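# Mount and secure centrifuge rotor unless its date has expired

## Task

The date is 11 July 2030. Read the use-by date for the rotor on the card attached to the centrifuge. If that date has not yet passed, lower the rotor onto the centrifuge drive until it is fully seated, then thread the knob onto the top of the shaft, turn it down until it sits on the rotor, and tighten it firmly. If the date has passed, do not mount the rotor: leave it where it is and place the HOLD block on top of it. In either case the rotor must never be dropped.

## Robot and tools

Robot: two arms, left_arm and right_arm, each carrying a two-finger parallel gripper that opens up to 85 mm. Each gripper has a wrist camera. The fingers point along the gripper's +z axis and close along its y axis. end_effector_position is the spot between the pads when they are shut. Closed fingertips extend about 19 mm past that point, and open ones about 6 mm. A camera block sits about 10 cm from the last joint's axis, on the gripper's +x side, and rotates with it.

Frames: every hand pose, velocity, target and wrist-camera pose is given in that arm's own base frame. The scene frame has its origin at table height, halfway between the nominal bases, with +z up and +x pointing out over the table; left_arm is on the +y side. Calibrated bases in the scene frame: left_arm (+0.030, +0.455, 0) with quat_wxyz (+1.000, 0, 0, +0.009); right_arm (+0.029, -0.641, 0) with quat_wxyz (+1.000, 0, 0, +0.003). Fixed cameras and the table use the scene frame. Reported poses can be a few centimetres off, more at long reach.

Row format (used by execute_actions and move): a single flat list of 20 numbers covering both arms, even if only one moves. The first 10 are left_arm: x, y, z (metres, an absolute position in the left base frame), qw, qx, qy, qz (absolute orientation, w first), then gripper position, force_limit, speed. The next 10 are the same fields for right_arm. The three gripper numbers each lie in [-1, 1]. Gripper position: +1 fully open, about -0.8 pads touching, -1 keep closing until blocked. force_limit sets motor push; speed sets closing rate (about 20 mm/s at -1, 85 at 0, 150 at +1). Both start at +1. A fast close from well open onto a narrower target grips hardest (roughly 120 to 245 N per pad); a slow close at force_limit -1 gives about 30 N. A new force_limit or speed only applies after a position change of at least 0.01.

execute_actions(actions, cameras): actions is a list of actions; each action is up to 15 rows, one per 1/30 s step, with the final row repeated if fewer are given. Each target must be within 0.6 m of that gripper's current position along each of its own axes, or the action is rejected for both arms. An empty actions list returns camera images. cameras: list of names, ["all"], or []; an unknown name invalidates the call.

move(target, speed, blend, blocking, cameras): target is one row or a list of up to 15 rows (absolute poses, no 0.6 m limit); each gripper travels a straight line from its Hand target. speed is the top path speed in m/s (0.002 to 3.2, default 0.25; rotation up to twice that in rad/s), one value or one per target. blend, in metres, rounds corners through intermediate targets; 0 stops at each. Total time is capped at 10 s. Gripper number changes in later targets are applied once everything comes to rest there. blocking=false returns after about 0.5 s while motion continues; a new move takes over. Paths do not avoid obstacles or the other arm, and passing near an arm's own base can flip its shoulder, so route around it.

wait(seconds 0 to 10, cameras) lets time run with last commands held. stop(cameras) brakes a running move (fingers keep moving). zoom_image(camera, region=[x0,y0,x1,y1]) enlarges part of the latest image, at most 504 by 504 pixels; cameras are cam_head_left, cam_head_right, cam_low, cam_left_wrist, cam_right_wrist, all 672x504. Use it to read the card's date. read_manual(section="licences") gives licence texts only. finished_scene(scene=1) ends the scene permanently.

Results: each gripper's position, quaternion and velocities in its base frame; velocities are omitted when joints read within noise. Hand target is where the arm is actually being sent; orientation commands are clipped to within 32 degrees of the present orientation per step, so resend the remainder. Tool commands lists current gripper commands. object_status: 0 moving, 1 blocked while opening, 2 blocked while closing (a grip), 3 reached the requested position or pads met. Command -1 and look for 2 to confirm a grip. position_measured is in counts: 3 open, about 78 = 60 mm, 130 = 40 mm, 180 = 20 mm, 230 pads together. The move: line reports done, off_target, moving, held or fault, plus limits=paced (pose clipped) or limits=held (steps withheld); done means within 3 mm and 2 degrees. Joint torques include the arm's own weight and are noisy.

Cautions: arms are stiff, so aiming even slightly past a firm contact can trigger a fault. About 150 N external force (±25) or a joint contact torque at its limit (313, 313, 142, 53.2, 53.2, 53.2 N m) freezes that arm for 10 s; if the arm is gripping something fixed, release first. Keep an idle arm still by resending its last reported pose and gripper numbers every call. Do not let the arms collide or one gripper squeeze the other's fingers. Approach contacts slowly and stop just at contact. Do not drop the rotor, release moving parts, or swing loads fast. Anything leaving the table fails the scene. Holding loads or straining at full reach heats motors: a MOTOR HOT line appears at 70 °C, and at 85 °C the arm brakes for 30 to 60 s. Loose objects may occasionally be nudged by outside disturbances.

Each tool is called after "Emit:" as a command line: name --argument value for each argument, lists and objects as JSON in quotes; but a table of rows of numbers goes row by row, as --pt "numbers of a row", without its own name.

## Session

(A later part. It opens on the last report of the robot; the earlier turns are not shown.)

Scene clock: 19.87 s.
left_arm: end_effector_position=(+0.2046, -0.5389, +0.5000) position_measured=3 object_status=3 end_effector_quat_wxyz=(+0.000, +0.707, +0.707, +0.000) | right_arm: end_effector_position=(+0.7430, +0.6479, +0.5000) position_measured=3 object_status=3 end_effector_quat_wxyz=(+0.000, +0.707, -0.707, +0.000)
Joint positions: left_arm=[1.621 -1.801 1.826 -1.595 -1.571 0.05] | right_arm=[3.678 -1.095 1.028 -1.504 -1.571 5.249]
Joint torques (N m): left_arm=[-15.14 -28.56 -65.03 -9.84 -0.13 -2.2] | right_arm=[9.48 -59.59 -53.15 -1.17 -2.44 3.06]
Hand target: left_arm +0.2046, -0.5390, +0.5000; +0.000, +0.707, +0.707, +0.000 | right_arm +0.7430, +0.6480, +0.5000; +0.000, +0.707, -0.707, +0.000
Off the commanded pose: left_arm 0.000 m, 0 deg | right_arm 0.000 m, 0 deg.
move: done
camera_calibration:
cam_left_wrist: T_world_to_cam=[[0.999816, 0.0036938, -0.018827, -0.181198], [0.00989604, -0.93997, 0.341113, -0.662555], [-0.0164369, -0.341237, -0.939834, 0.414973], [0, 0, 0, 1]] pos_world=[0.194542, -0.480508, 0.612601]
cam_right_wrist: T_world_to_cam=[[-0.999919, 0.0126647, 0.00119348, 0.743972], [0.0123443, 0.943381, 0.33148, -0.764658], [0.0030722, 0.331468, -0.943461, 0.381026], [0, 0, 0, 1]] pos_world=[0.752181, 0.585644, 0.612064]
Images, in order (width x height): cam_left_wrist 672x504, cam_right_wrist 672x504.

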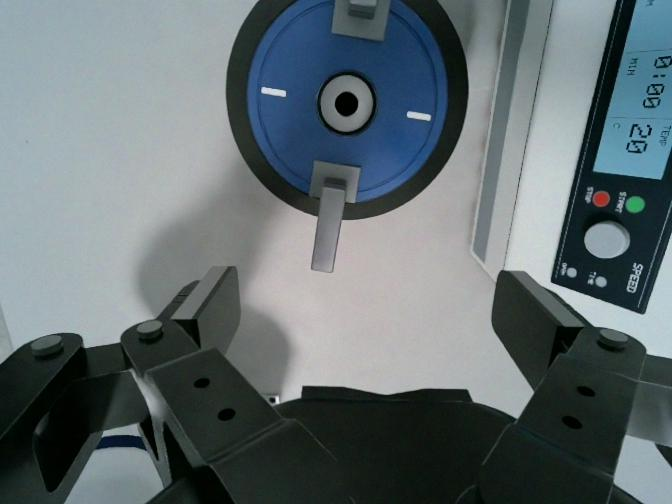

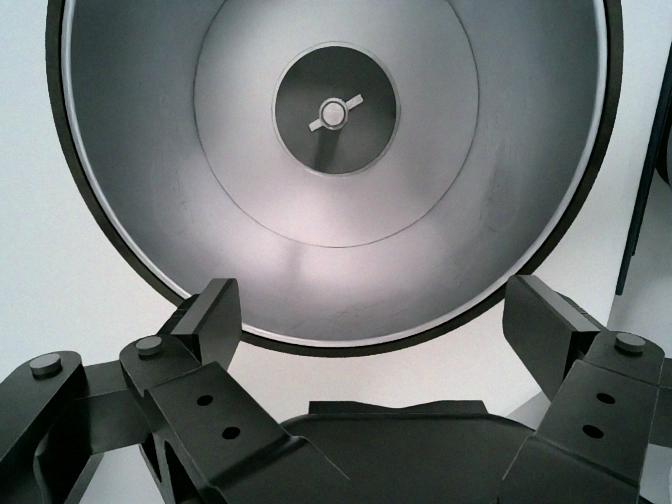

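Emit:
move --pt "0.25 -0.31 0.45 0 0.7578 0.6525 0 1 0 -1 0.50 0.43 0.45 0 0.6603 -0.7510 0 1 0 -1" --pt "0.2173 -0.3404 0.30 0 0.7578 0.6525 0 1 0 -1 0.1878 0.4854 0.30 0 0.6603 -0.7510 0 1 0 -1" --speed 0.4 --blend '[0.05,0]' --cameras '["all"]'

Emit:
zoom_image --camera "cam_head_left" --region '[120, 300, 380, 504]'

Emit:
zoom_image --camera "cam_low" --region '[440, 230, 640, 400]'

Scene clock: 23.83 s.
left_arm: end_effector_position=(+0.2173, -0.3404, +0.3000) position_measured=3 object_status=3 end_effector_quat_wxyz=(+0.000, +0.758, +0.652, +0.000) | right_arm: end_effector_position=(+0.1879, +0.4854, +0.3000) position_measured=3 object_status=3 end_effector_quat_wxyz=(+0.000, -0.660, +0.751, +0.000)
Joint positions: left_arm=[1.684 -2.093 2.356 -1.834 -1.571 0.262] | right_arm=[3.995 -1.834 2.209 -1.946 -1.571 5.694]
Joint torques (N m): left_arm=[-16.2 13.53 -43.64 -9.79 1.44 -1.81] | right_arm=[10.87 -7.69 -35.49 -4.06 -2.51 3.29]
Hand target: left_arm +0.2173, -0.3404, +0.3000; +0.000, +0.758, +0.652, +0.000 | right_arm +0.1878, +0.4854, +0.3000; +0.000, -0.660, +0.751, +0.000
Off the commanded pose: left_arm 0.000 m, 0 deg | right_arm 0.000 m, 0 deg.
move: done
camera_calibration:
cam_left_wrist: T_world_to_cam=[[0.989275, -0.144839, -0.0188909, -0.246633], [-0.129798, -0.931025, 0.341095, -0.374383], [-0.0669918, -0.334984, -0.939839, 0.308095], [0, 0, 0, 1]] pos_world=[0.216034, -0.281075, 0.412601]
cam_right_wrist: T_world_to_cam=[[-0.990073, 0.14055, 0.00129484, 0.127327], [0.133028, 0.934032, 0.331492, -0.556342], [0.0453818, 0.328373, -0.943457, 0.241459], [0, 0, 0, 1]] pos_world=[0.189114, 0.422457, 0.412064]

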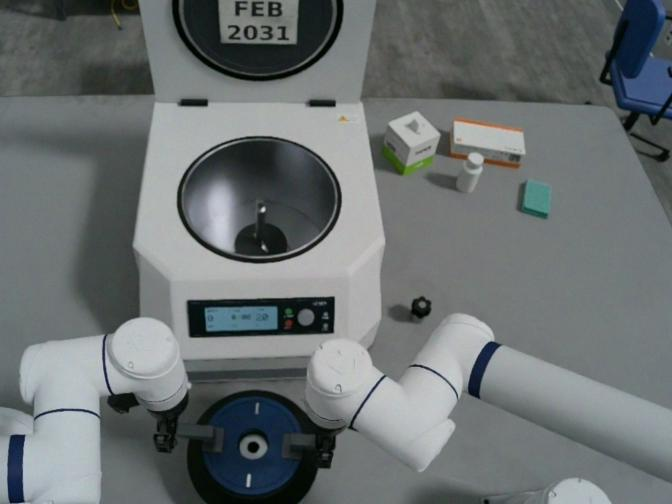

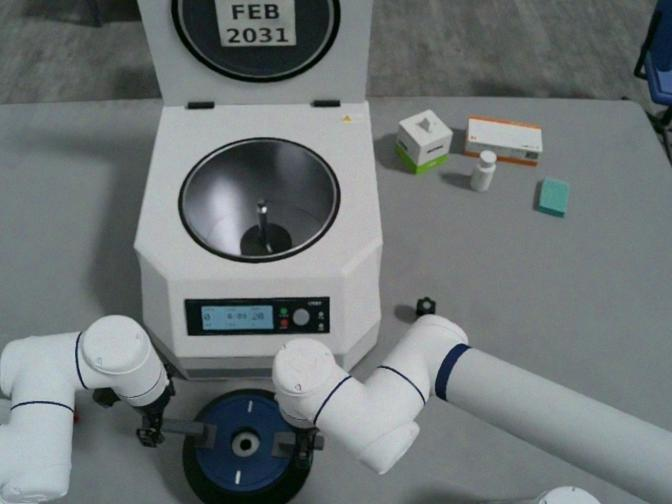

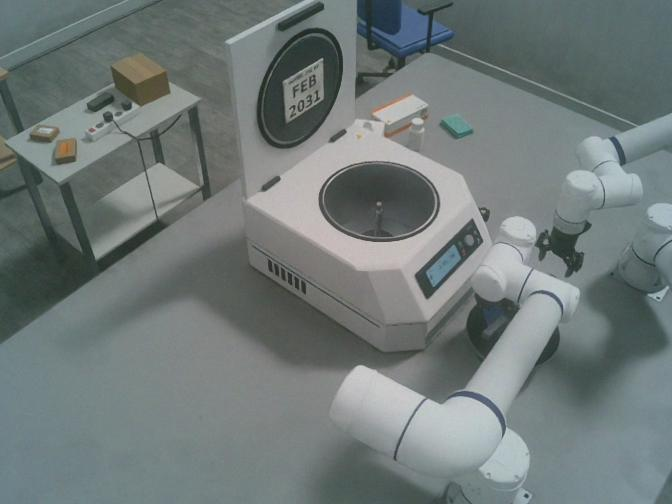

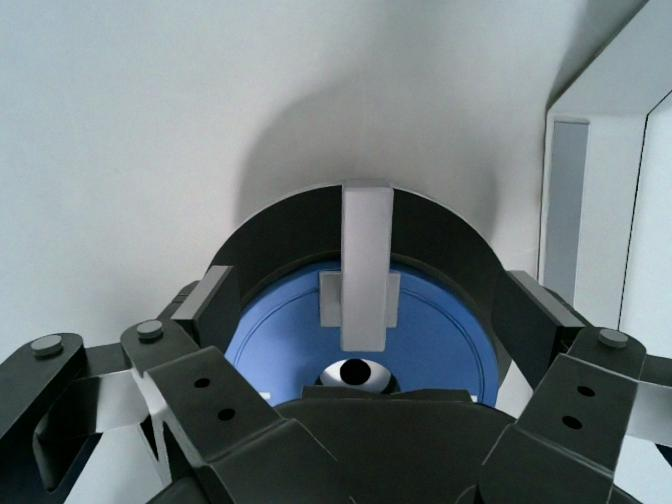

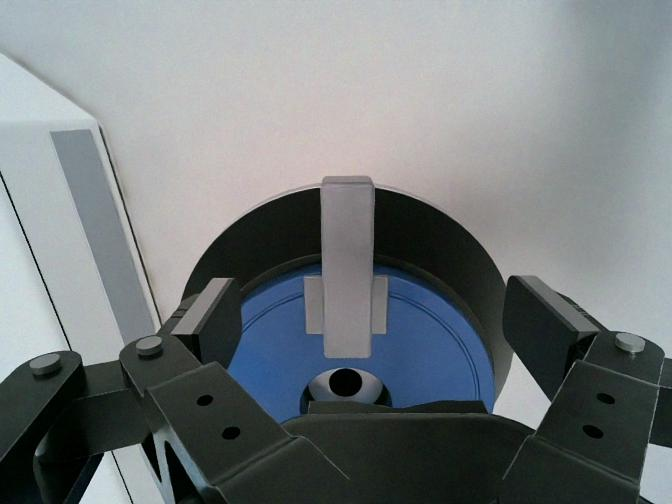

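Scaled by 1.938.

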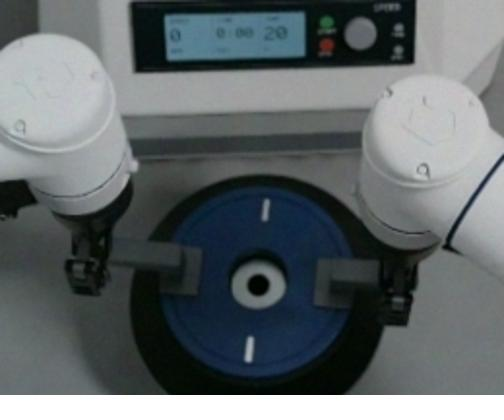

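Scaled by 2.520.

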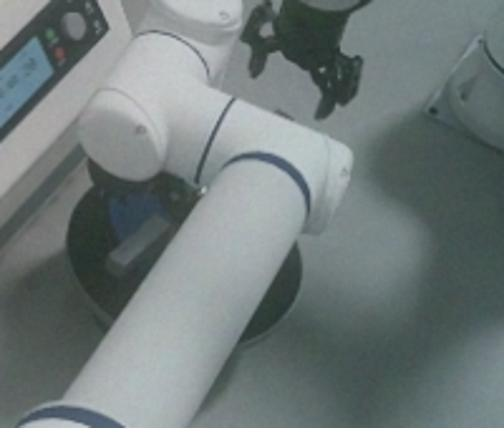

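Emit:
move --pt "0.2213 -0.3410 0.205 0 0.7578 0.6525 0 1 0 -1 0.1930 0.4847 0.205 0 0.6603 -0.7510 0 1 0 -1" --speed 0.1 --cameras '["all"]'

Emit:
zoom_image --camera "cam_head_left" --region '[120, 360, 380, 504]'

Emit:
zoom_image --camera "cam_head_right" --region '[100, 360, 360, 504]'

Scene clock: 26.33 s.
left_arm: end_effector_position=(+0.2213, -0.3410, +0.2051) position_measured=3 object_status=3 end_effector_quat_wxyz=(+0.000, +0.758, +0.652, +0.000) | right_arm: end_effector_position=(+0.1930, +0.4847, +0.2051) position_measured=3 object_status=3 end_effector_quat_wxyz=(+0.000, -0.660, +0.751, +0.000)
Joint positions: left_arm=[1.695 -2 2.491 -2.062 -1.571 0.273] | right_arm=[3.986 -1.738 2.326 -2.159 -1.571 5.685]
Joint torques (N m): left_arm=[15.62 10.03 -39.62 -9.87 -1.02 3.15] | right_arm=[-15.74 -6.15 -32.75 -3.77 -1.75 -3.29]
Hand target: left_arm +0.2213, -0.3410, +0.2050; +0.000, +0.758, +0.652, +0.000 | right_arm +0.1930, +0.4847, +0.2050; +0.000, -0.660, +0.751, +0.000
Off the commanded pose: left_arm 0.000 m, 0 deg | right_arm 0.000 m, 0 deg.
move: done
camera_calibration:
cam_left_wrist: T_world_to_cam=[[0.989275, -0.144839, -0.0188909, -0.25247], [-0.129798, -0.931025, 0.341095, -0.342053], [-0.0669918, -0.334984, -0.939839, 0.218971], [0, 0, 0, 1]] pos_world=[0.220034, -0.281675, 0.317701]
cam_right_wrist: T_world_to_cam=[[-0.990068, 0.140582, 0.00120128, 0.132613], [0.133027, 0.934028, 0.331504, -0.52491], [0.0454816, 0.328372, -0.943453, 0.151903], [0, 0, 0, 1]] pos_world=[0.194214, 0.421757, 0.317164]

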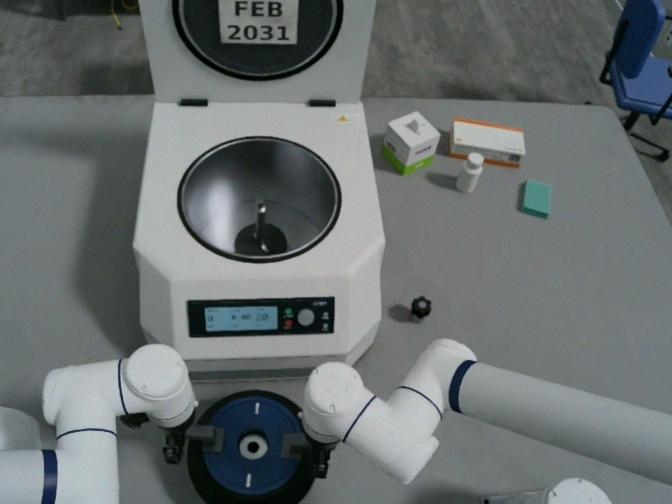

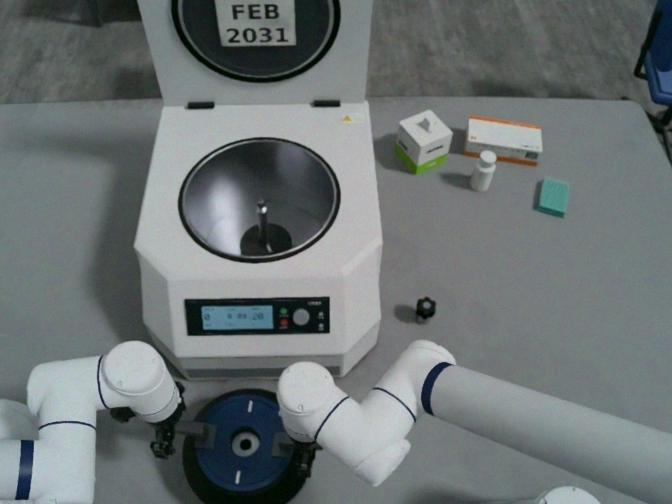

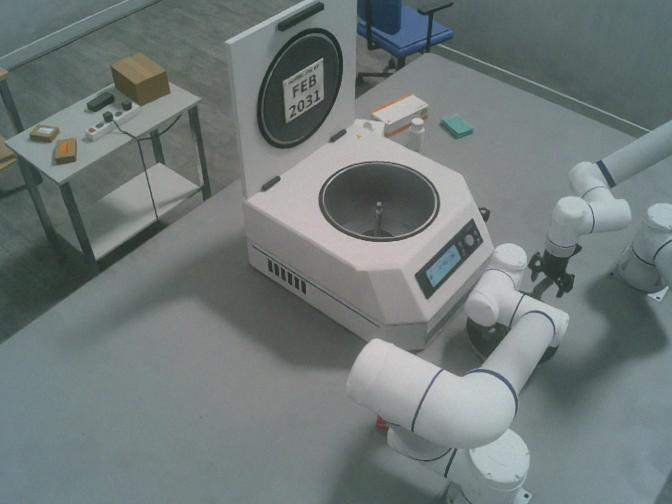

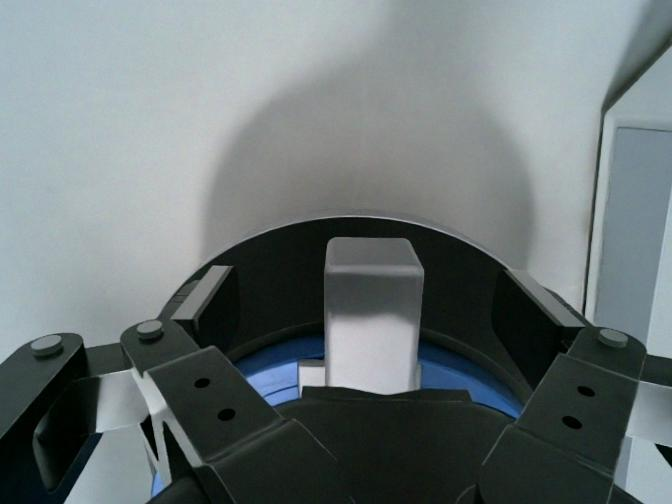

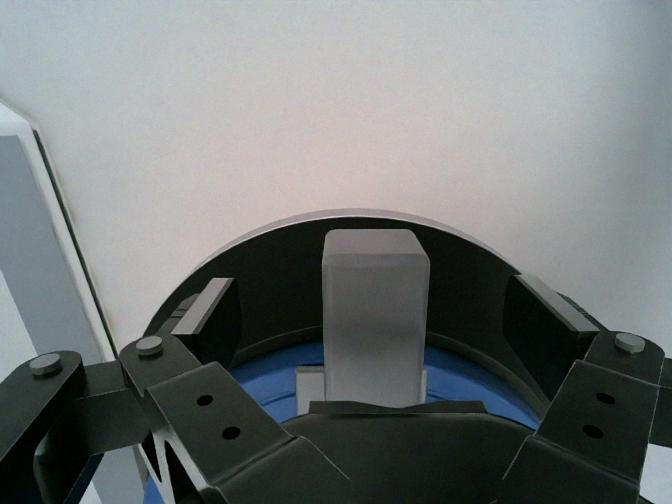

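Scaled by 1.938.

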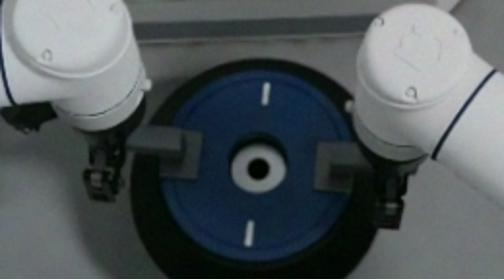

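Scaled by 1.938.

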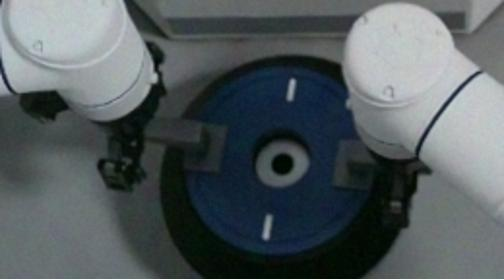

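Emit:
move --target '[0.2213,-0.3410,0.205,0,0.7578,0.6525,0,-1,0.1,-1,0.1930,0.4847,0.205,0,0.6603,-0.7510,0,-1,0.1,-1]' --speed 0.1 --cameras '["all"]'

Scene clock: 30.30 s.
left_arm: end_effector_position=(+0.2213, -0.3410, +0.2050) position_measured=172 object_status=0 end_effector_quat_wxyz=(+0.000, +0.758, +0.653, +0.000) | right_arm: end_effector_position=(+0.1930, +0.4847, +0.2050) position_measured=172 object_status=0 end_effector_quat_wxyz=(+0.000, -0.660, +0.751, +0.000)
Joint positions: left_arm=[1.695 -1.999 2.491 -2.063 -1.571 0.273] | right_arm=[3.986 -1.738 2.326 -2.159 -1.571 5.685]
Joint torques (N m): left_arm=[5.93 7.89 -39.28 -5.71 -1.57 3.09] | right_arm=[8.21 -11.09 -32.25 0.26 1.75 -3.06]
Hand target: left_arm +0.2213, -0.3410, +0.2050; +0.000, +0.758, +0.652, +0.000 | right_arm +0.1930, +0.4847, +0.2050; +0.000, -0.660, +0.751, +0.000
Off the commanded pose: left_arm 0.000 m, 0 deg | right_arm 0.000 m, 0 deg.
move: done
camera_calibration:
cam_left_wrist: T_world_to_cam=[[0.989276, -0.144836, -0.0188767, -0.252476], [-0.129793, -0.930993, 0.341182, -0.342039], [-0.0669896, -0.335073, -0.939808, 0.218842], [0, 0, 0, 1]] pos_world=[0.220034, -0.281675, 0.317601]
cam_right_wrist: T_world_to_cam=[[-0.990068, 0.140582, 0.00120128, 0.132613], [0.133027, 0.934028, 0.331504, -0.524877], [0.0454816, 0.328372, -0.943453, 0.151809], [0, 0, 0, 1]] pos_world=[0.194214, 0.421757, 0.317064]

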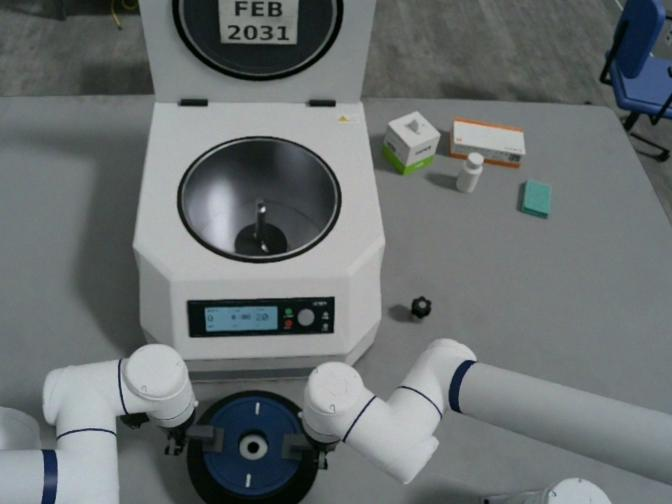

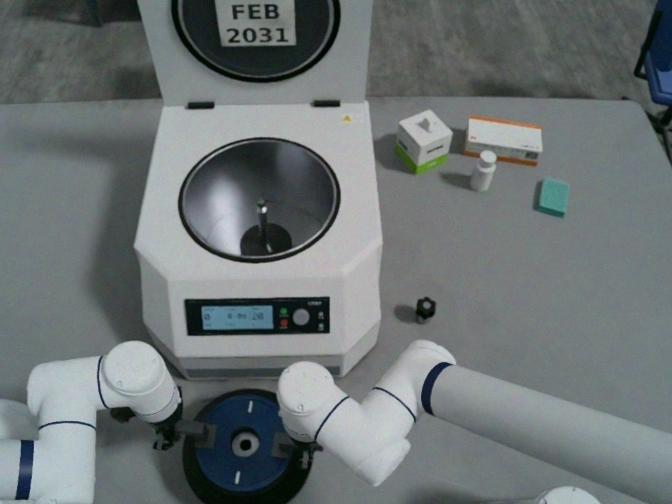

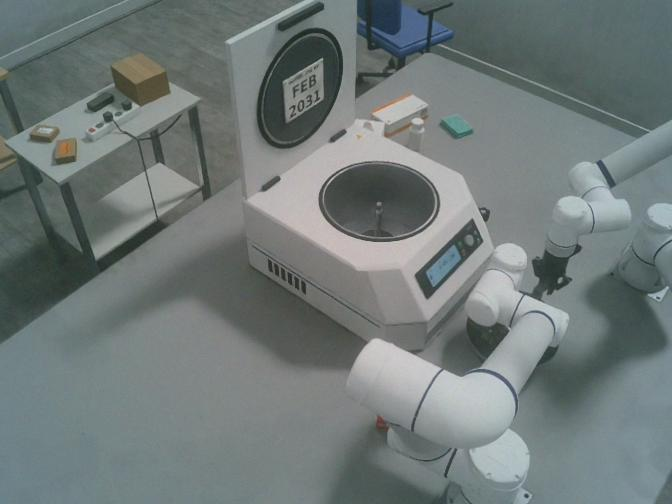

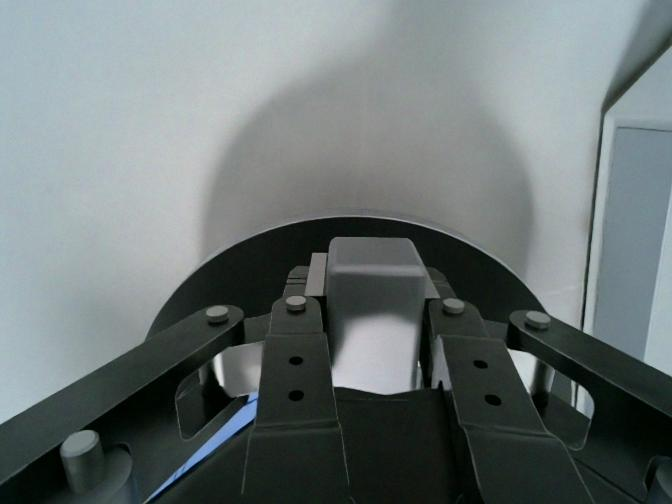

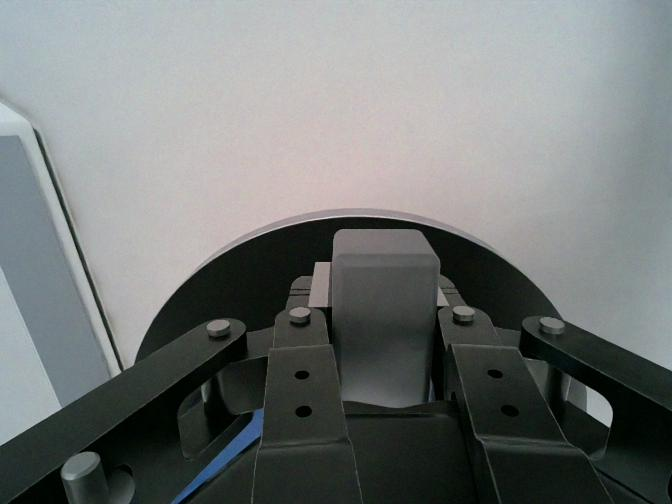

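Emit:
wait --seconds 0.3

Scene clock: 30.73 s.
left_arm: end_effector_position=(+0.2213, -0.3410, +0.2050) position_measured=172 object_status=2 end_effector_quat_wxyz=(+0.000, +0.758, +0.653, +0.000) | right_arm: end_effector_position=(+0.1930, +0.4847, +0.2050) position_measured=172 object_status=2 end_effector_quat_wxyz=(+0.000, -0.660, +0.751, +0.000)
Joint positions: left_arm=[1.695 -1.999 2.491 -2.063 -1.571 0.273] | right_arm=[3.986 -1.738 2.326 -2.159 -1.571 5.685]
Joint torques (N m): left_arm=[-2.1 7.96 -38.86 -2.78 -1.52 2.65] | right_arm=[15.03 -9.59 -31.52 0.59 3.84 -3.35]
Hand target: left_arm +0.2213, -0.3410, +0.2050; +0.000, +0.758, +0.652, +0.000 | right_arm +0.1930, +0.4847, +0.2050; +0.000, -0.660, +0.751, +0.000
Tool commands: left_gripper/position=-1.0 left_gripper/force_limit=+0.1 left_gripper/speed=-1.0 right_gripper/position=-1.0 right_gripper/force_limit=+0.1 right_gripper/speed=-1.0
Off the commanded pose: left_arm 0.000 m, 0 deg | right_arm 0.000 m, 0 deg.
wait: 0.30 s; at rest by 0.03 s

Emit:
move --target '[0.2213,-0.3410,0.235,0,0.7578,0.6525,0,-1,0.1,-1,0.1930,0.4847,0.235,0,0.6603,-0.7510,0,-1,0.1,-1]' --speed 0.04 --cameras '["all"]'

Scene clock: 31.97 s.
left_arm: end_effector_position=(+0.2213, -0.3410, +0.2349) position_measured=172 object_status=2 end_effector_quat_wxyz=(+0.000, +0.758, +0.652, +0.000) | right_arm: end_effector_position=(+0.1930, +0.4847, +0.2349) position_measured=172 object_status=2 end_effector_quat_wxyz=(+0.000, -0.660, +0.751, +0.000)
Joint positions: left_arm=[1.695 -2.034 2.45 -1.987 -1.571 0.273] | right_arm=[3.986 -1.773 2.291 -2.089 -1.571 5.685]
Joint torques (N m): left_arm=[18.45 -58.02 -74.84 -0.93 2.27 0.83] | right_arm=[-7.55 -38.35 -58.79 -0.91 -1.5 -1.79]
Hand target: left_arm +0.2213, -0.3410, +0.2350; +0.000, +0.758, +0.652, +0.000 | right_arm +0.1930, +0.4847, +0.2350; +0.000, -0.660, +0.751, +0.000
Off the commanded pose: left_arm 0.000 m, 0 deg | right_arm 0.000 m, 0 deg.
move: done
camera_calibration:
cam_left_wrist: T_world_to_cam=[[0.989262, -0.144931, -0.0188563, -0.251942], [-0.129896, -0.931011, 0.341096, -0.352192], [-0.0669909, -0.334984, -0.939839, 0.246979], [0, 0, 0, 1]] pos_world=[0.220034, -0.281675, 0.347501]
cam_right_wrist: T_world_to_cam=[[-0.990081, 0.140489, 0.00116891, 0.13263], [0.132929, 0.934043, 0.331503, -0.534775], [0.0454809, 0.328371, -0.943453, 0.180019], [0, 0, 0, 1]] pos_world=[0.194215, 0.421757, 0.346964]

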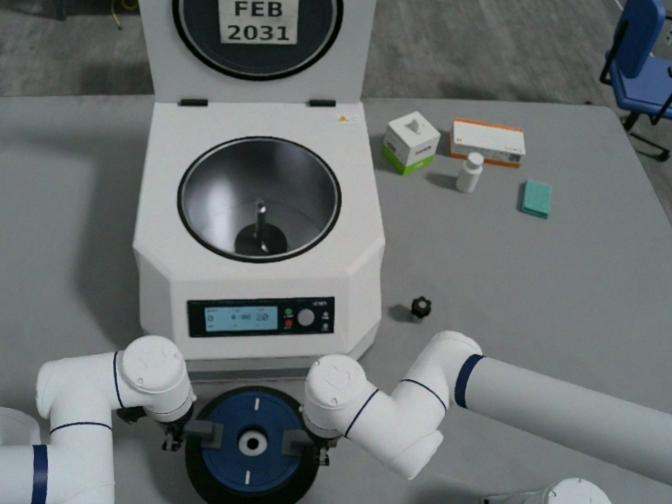

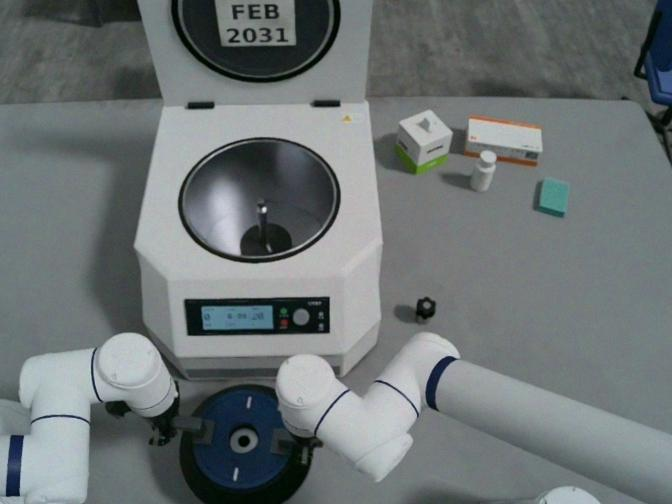

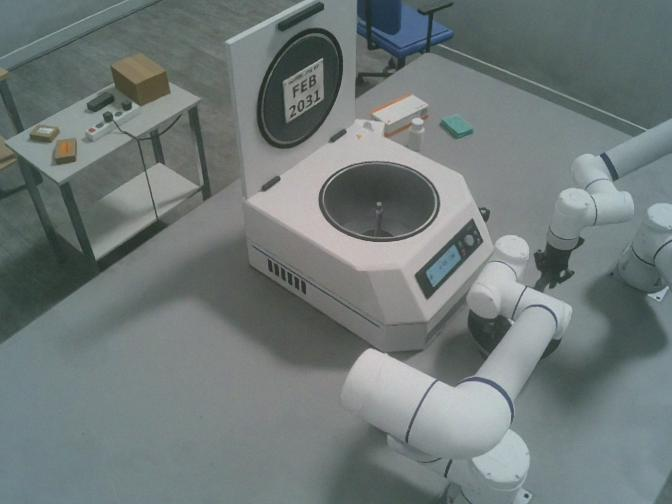

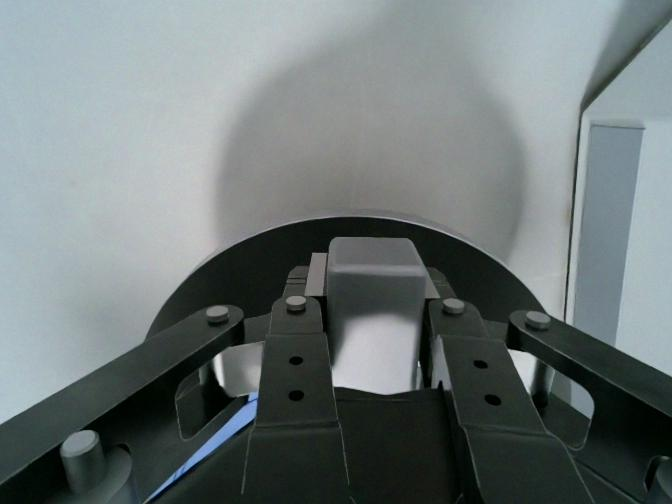

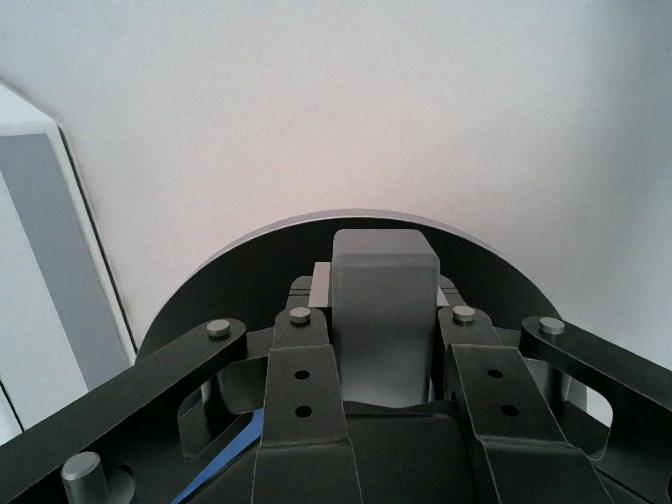

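Emit:
move --pt "0.2213 -0.3410 0.235 0 0.7578 0.6525 0 -0.97 0.7 -1 0.1930 0.4847 0.235 0 0.6603 -0.7510 0 -0.97 0.7 -1" --pt "0.2213 -0.3410 0.58 0 0.7578 0.6525 0 -0.97 0.7 -1 0.1930 0.4847 0.58 0 0.6603 -0.7510 0 -0.97 0.7 -1" --speed 0.12 --cameras '["all"]'

Scene clock: 36.47 s.
left_arm: end_effector_position=(+0.2213, -0.3410, +0.5799) position_measured=172 object_status=2 end_effector_quat_wxyz=(+0.000, +0.758, +0.652, +0.000) | right_arm: end_effector_position=(+0.1930, +0.4847, +0.5799) position_measured=173 object_status=2 end_effector_quat_wxyz=(+0.000, -0.660, +0.751, +0.000)
Joint positions: left_arm=[1.695 -2.095 1.861 -1.337 -1.571 0.273] | right_arm=[3.986 -1.89 1.748 -1.429 -1.571 5.685]
Joint torques (N m): left_arm=[-31.4 31.68 -96.72 -25.77 -3.59 -1.75] | right_arm=[2 -2.03 -84.82 -13.55 7.55 -3.4]
Hand target: left_arm +0.2213, -0.3410, +0.5800; +0.000, +0.758, +0.652, +0.000 | right_arm +0.1930, +0.4847, +0.5800; +0.000, -0.660, +0.751, +0.000
Off the commanded pose: left_arm 0.000 m, 0 deg | right_arm 0.000 m, 0 deg.
move: done
camera_calibration:
cam_left_wrist: T_world_to_cam=[[0.989282, -0.144805, -0.0187968, -0.245447], [-0.1298, -0.931041, 0.34105, -0.469868], [-0.0668862, -0.334954, -0.939857, 0.571221], [0, 0, 0, 1]] pos_world=[0.220034, -0.281675, 0.692501]
cam_right_wrist: T_world_to_cam=[[-0.990068, 0.140582, 0.00120253, 0.132162], [0.133029, 0.934039, 0.331474, -0.649141], [0.045476, 0.328342, -0.943464, 0.505531], [0, 0, 0, 1]] pos_world=[0.194214, 0.421757, 0.691964]

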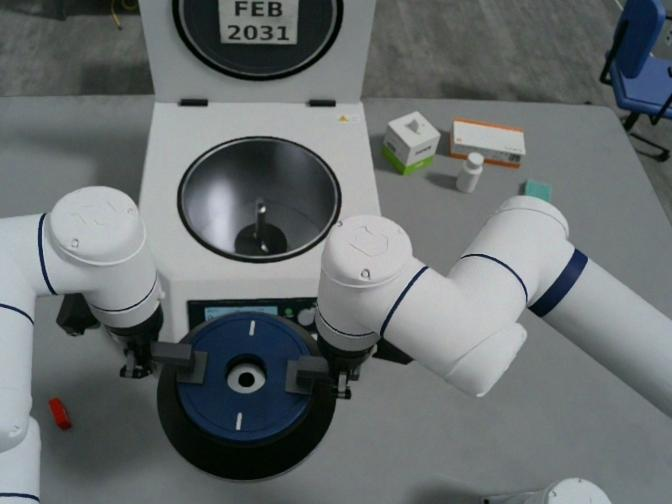

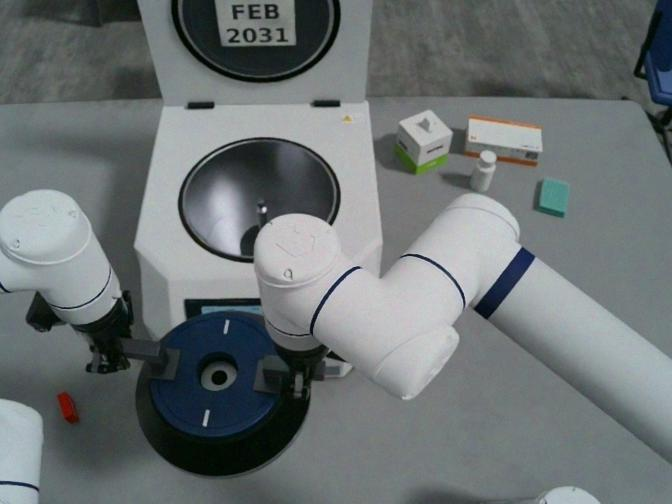

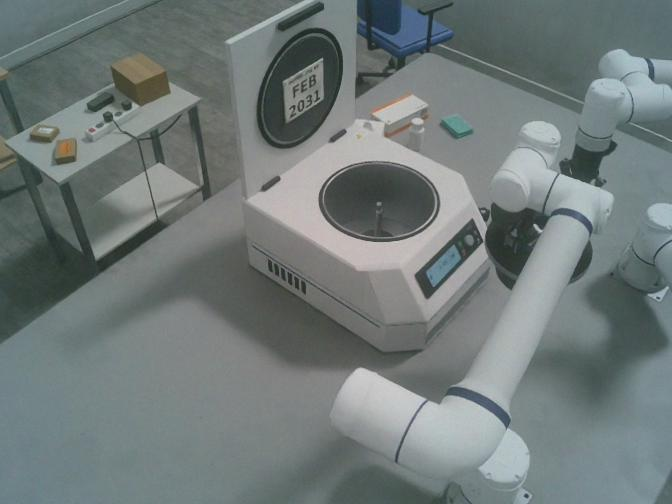

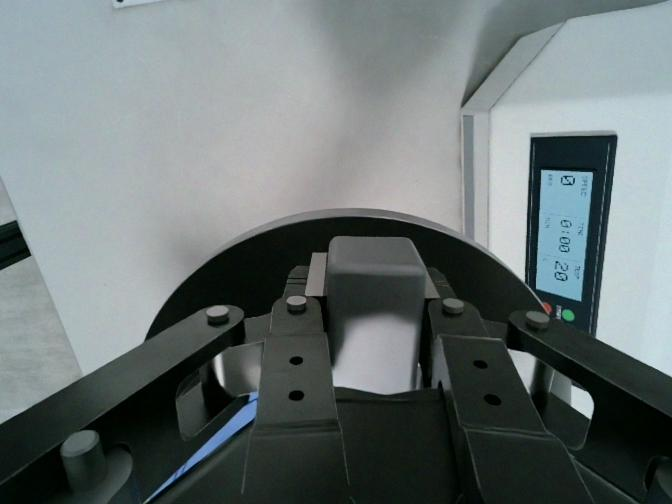

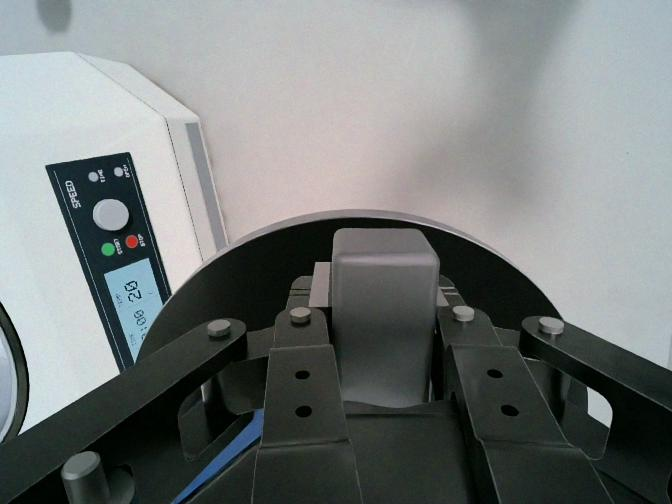

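Emit:
move --pt "0.3123 -0.3458 0.58 0 0.7131 0.7011 0 -0.97 0.7 -1 0.3200 0.4782 0.58 0 0.7085 -0.7057 0 -0.97 0.7 -1" --pt "0.4033 -0.3530 0.58 0 0.6652 0.7467 0 -0.97 0.7 -1 0.4470 0.4742 0.58 0 0.7536 -0.6574 0 -0.97 0.7 -1" --pt "0.4946 -0.3627 0.58 0 0.6144 0.7890 0 -0.97 0.7 -1 0.5736 0.4724 0.58 0 0.7954 -0.6061 0 -0.97 0.7 -1" --pt "0.5864 -0.3747 0.58 0 0.5608 0.8279 0 -0.97 0.7 -1 0.6997 0.4730 0.58 0 0.8337 -0.5522 0 -0.97 0.7 -1" --pt "0.6791 -0.3888 0.58 0 0.5049 0.8632 0 -0.97 0.7 -1 0.8247 0.4758 0.58 0 0.8684 -0.4959 0 -0.97 0.7 -1" --speed 0.12 --blend '[0.02,0.02,0.02,0.02,0]' --cameras '["all"]'

Emit:
zoom_image --camera "cam_head_left" --region '[120, 50, 400, 260]'

Emit:
zoom_image --camera "cam_head_right" --region '[120, 50, 400, 260]'

Emit:
zoom_image --camera "cam_low" --region '[280, 60, 520, 260]'

Scene clock: 42.67 s.
left_arm: end_effector_position=(+0.6790, -0.3888, +0.5800) position_measured=172 object_status=2 end_effector_quat_wxyz=(+0.000, +0.505, +0.863, +0.000) | right_arm: end_effector_position=(+0.8246, +0.4758, +0.5800) position_measured=173 object_status=2 end_effector_quat_wxyz=(+0.000, +0.868, -0.496, +0.000)
Joint positions: left_arm=[2.393 -1.447 1.352 -1.475 -1.571 0.31] | right_arm=[3.477 -1.141 0.955 -1.385 -1.571 4.515]
Joint torques (N m): left_arm=[-13.35 -80.23 -105.69 -28.24 -3.84 -2.37] | right_arm=[76.58 -85.22 -72.69 -0.99 11.63 -4.01]
Hand target: left_arm +0.6791, -0.3888, +0.5800; +0.000, +0.505, +0.863, +0.000 | right_arm +0.8247, +0.4758, +0.5800; +0.000, +0.868, -0.496, +0.000
Off the commanded pose: left_arm 0.000 m, 0 deg | right_arm 0.000 m, 0 deg.
move: done
camera_calibration:
cam_left_wrist: T_world_to_cam=[[0.869674, 0.493262, -0.0189341, -0.375786], [0.46936, -0.814436, 0.341166, -0.81655], [0.152864, -0.305591, -0.939812, 0.448107], [0, 0, 0, 1]] pos_world=[0.641568, -0.34273, 0.692601]
cam_right_wrist: T_world_to_cam=[[-0.867615, -0.497235, 0.00117143, 0.961261], [-0.468777, 0.818741, 0.331528, -0.173817], [-0.165807, 0.28709, -0.943445, 0.673664], [0, 0, 0, 1]] pos_world=[0.864221, 0.426881, 0.692064]

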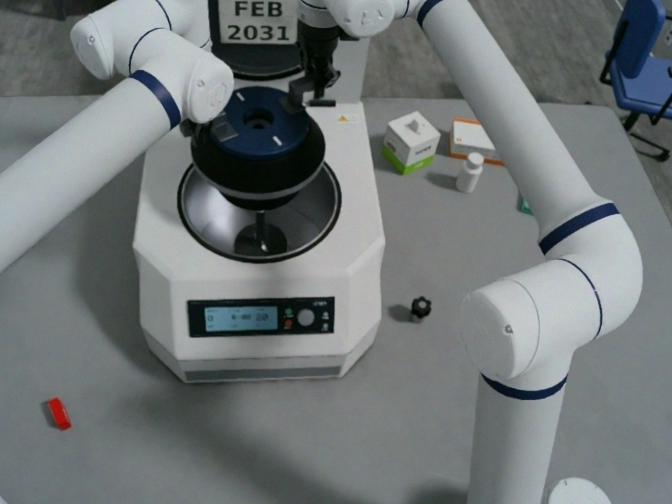

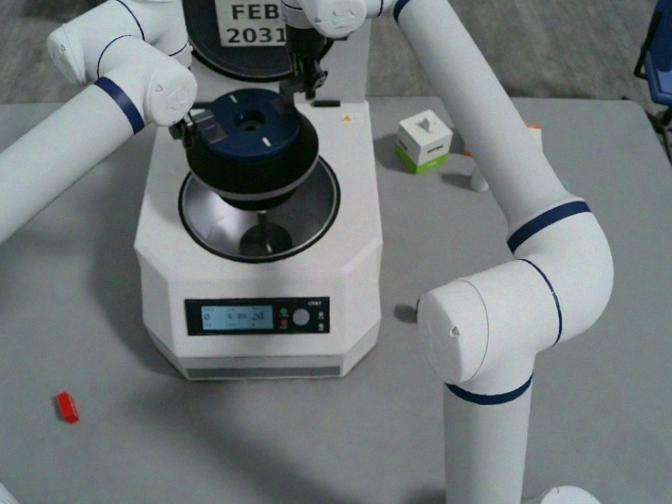

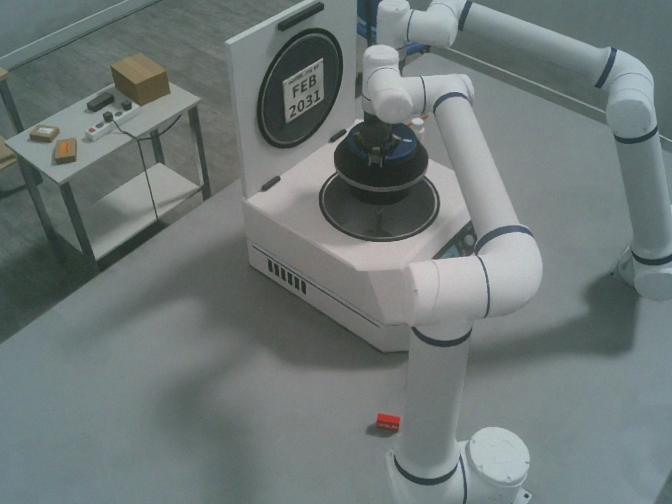

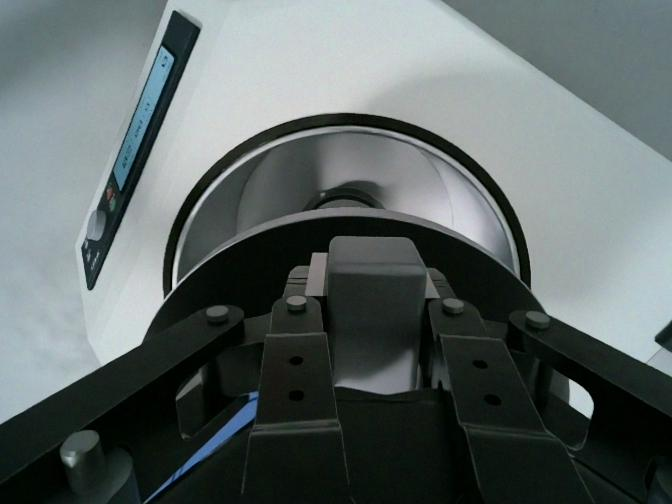

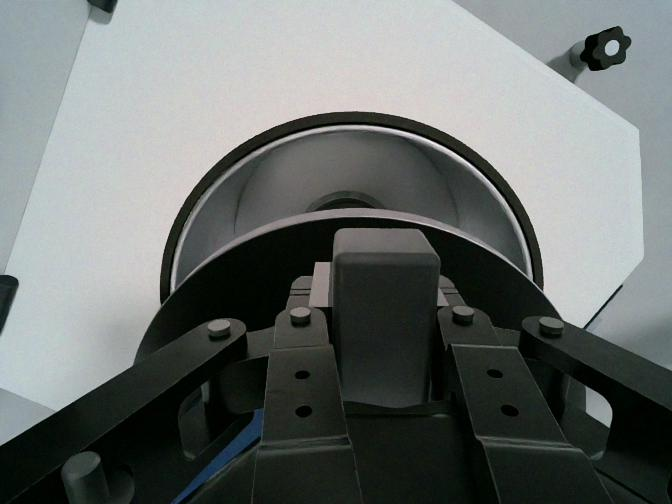

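Scaled by 1.800.

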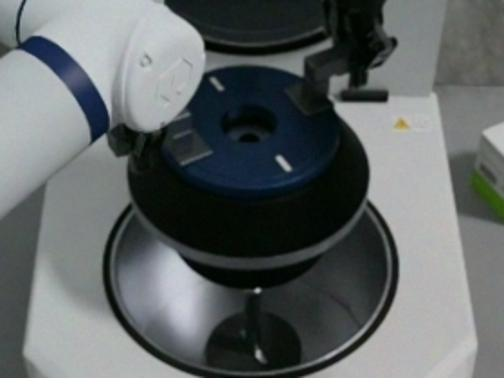

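Scaled by 1.800.

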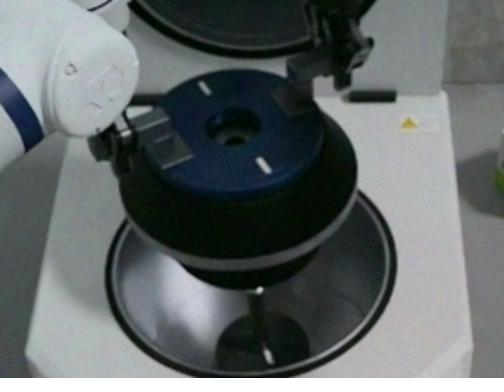

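Scaled by 2.100.

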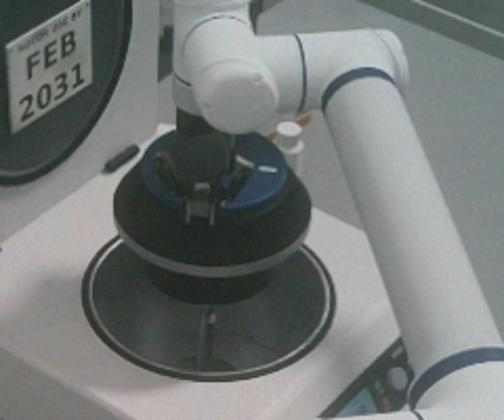

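Emit:
zoom_image --camera "cam_left_wrist" --region '[270, 160, 430, 260]'

Emit:
zoom_image --camera "cam_right_wrist" --region '[270, 160, 430, 260]'

Emit:
zoom_image --camera "cam_low" --region '[320, 140, 450, 250]'

Emit:
zoom_image --camera "cam_head_right" --region '[180, 140, 340, 260]'

Emit:
zoom_image --camera "cam_head_left" --region '[180, 140, 340, 260]'

Scaled by 3.150.

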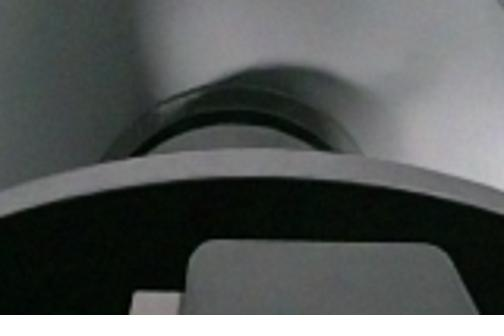

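Scaled by 3.150.

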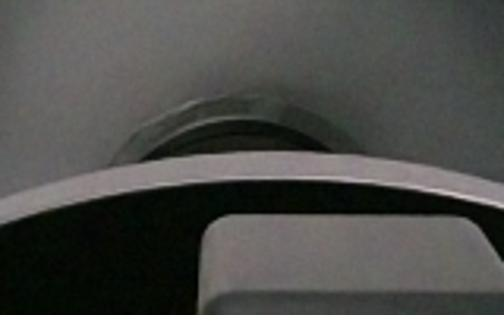

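Scaled by 3.877.

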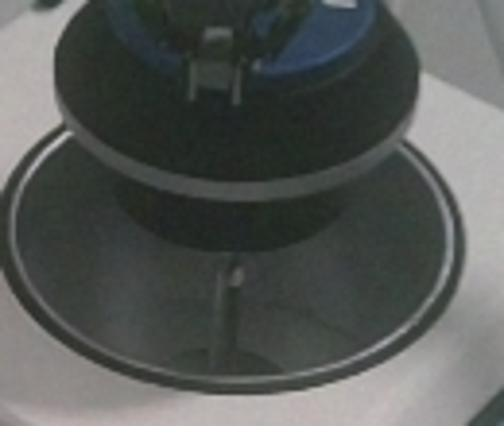

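Scaled by 3.150.

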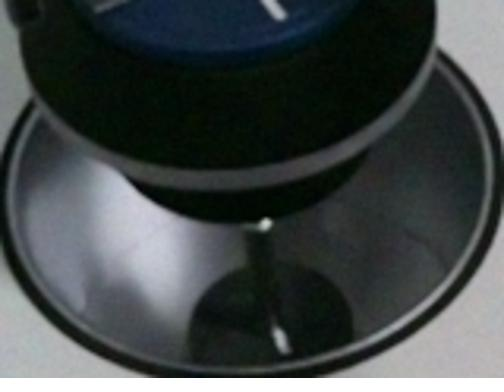

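Scaled by 3.150.

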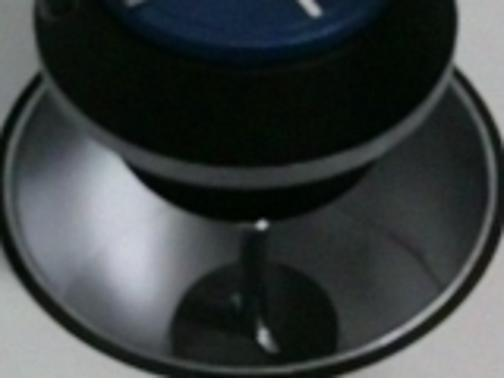

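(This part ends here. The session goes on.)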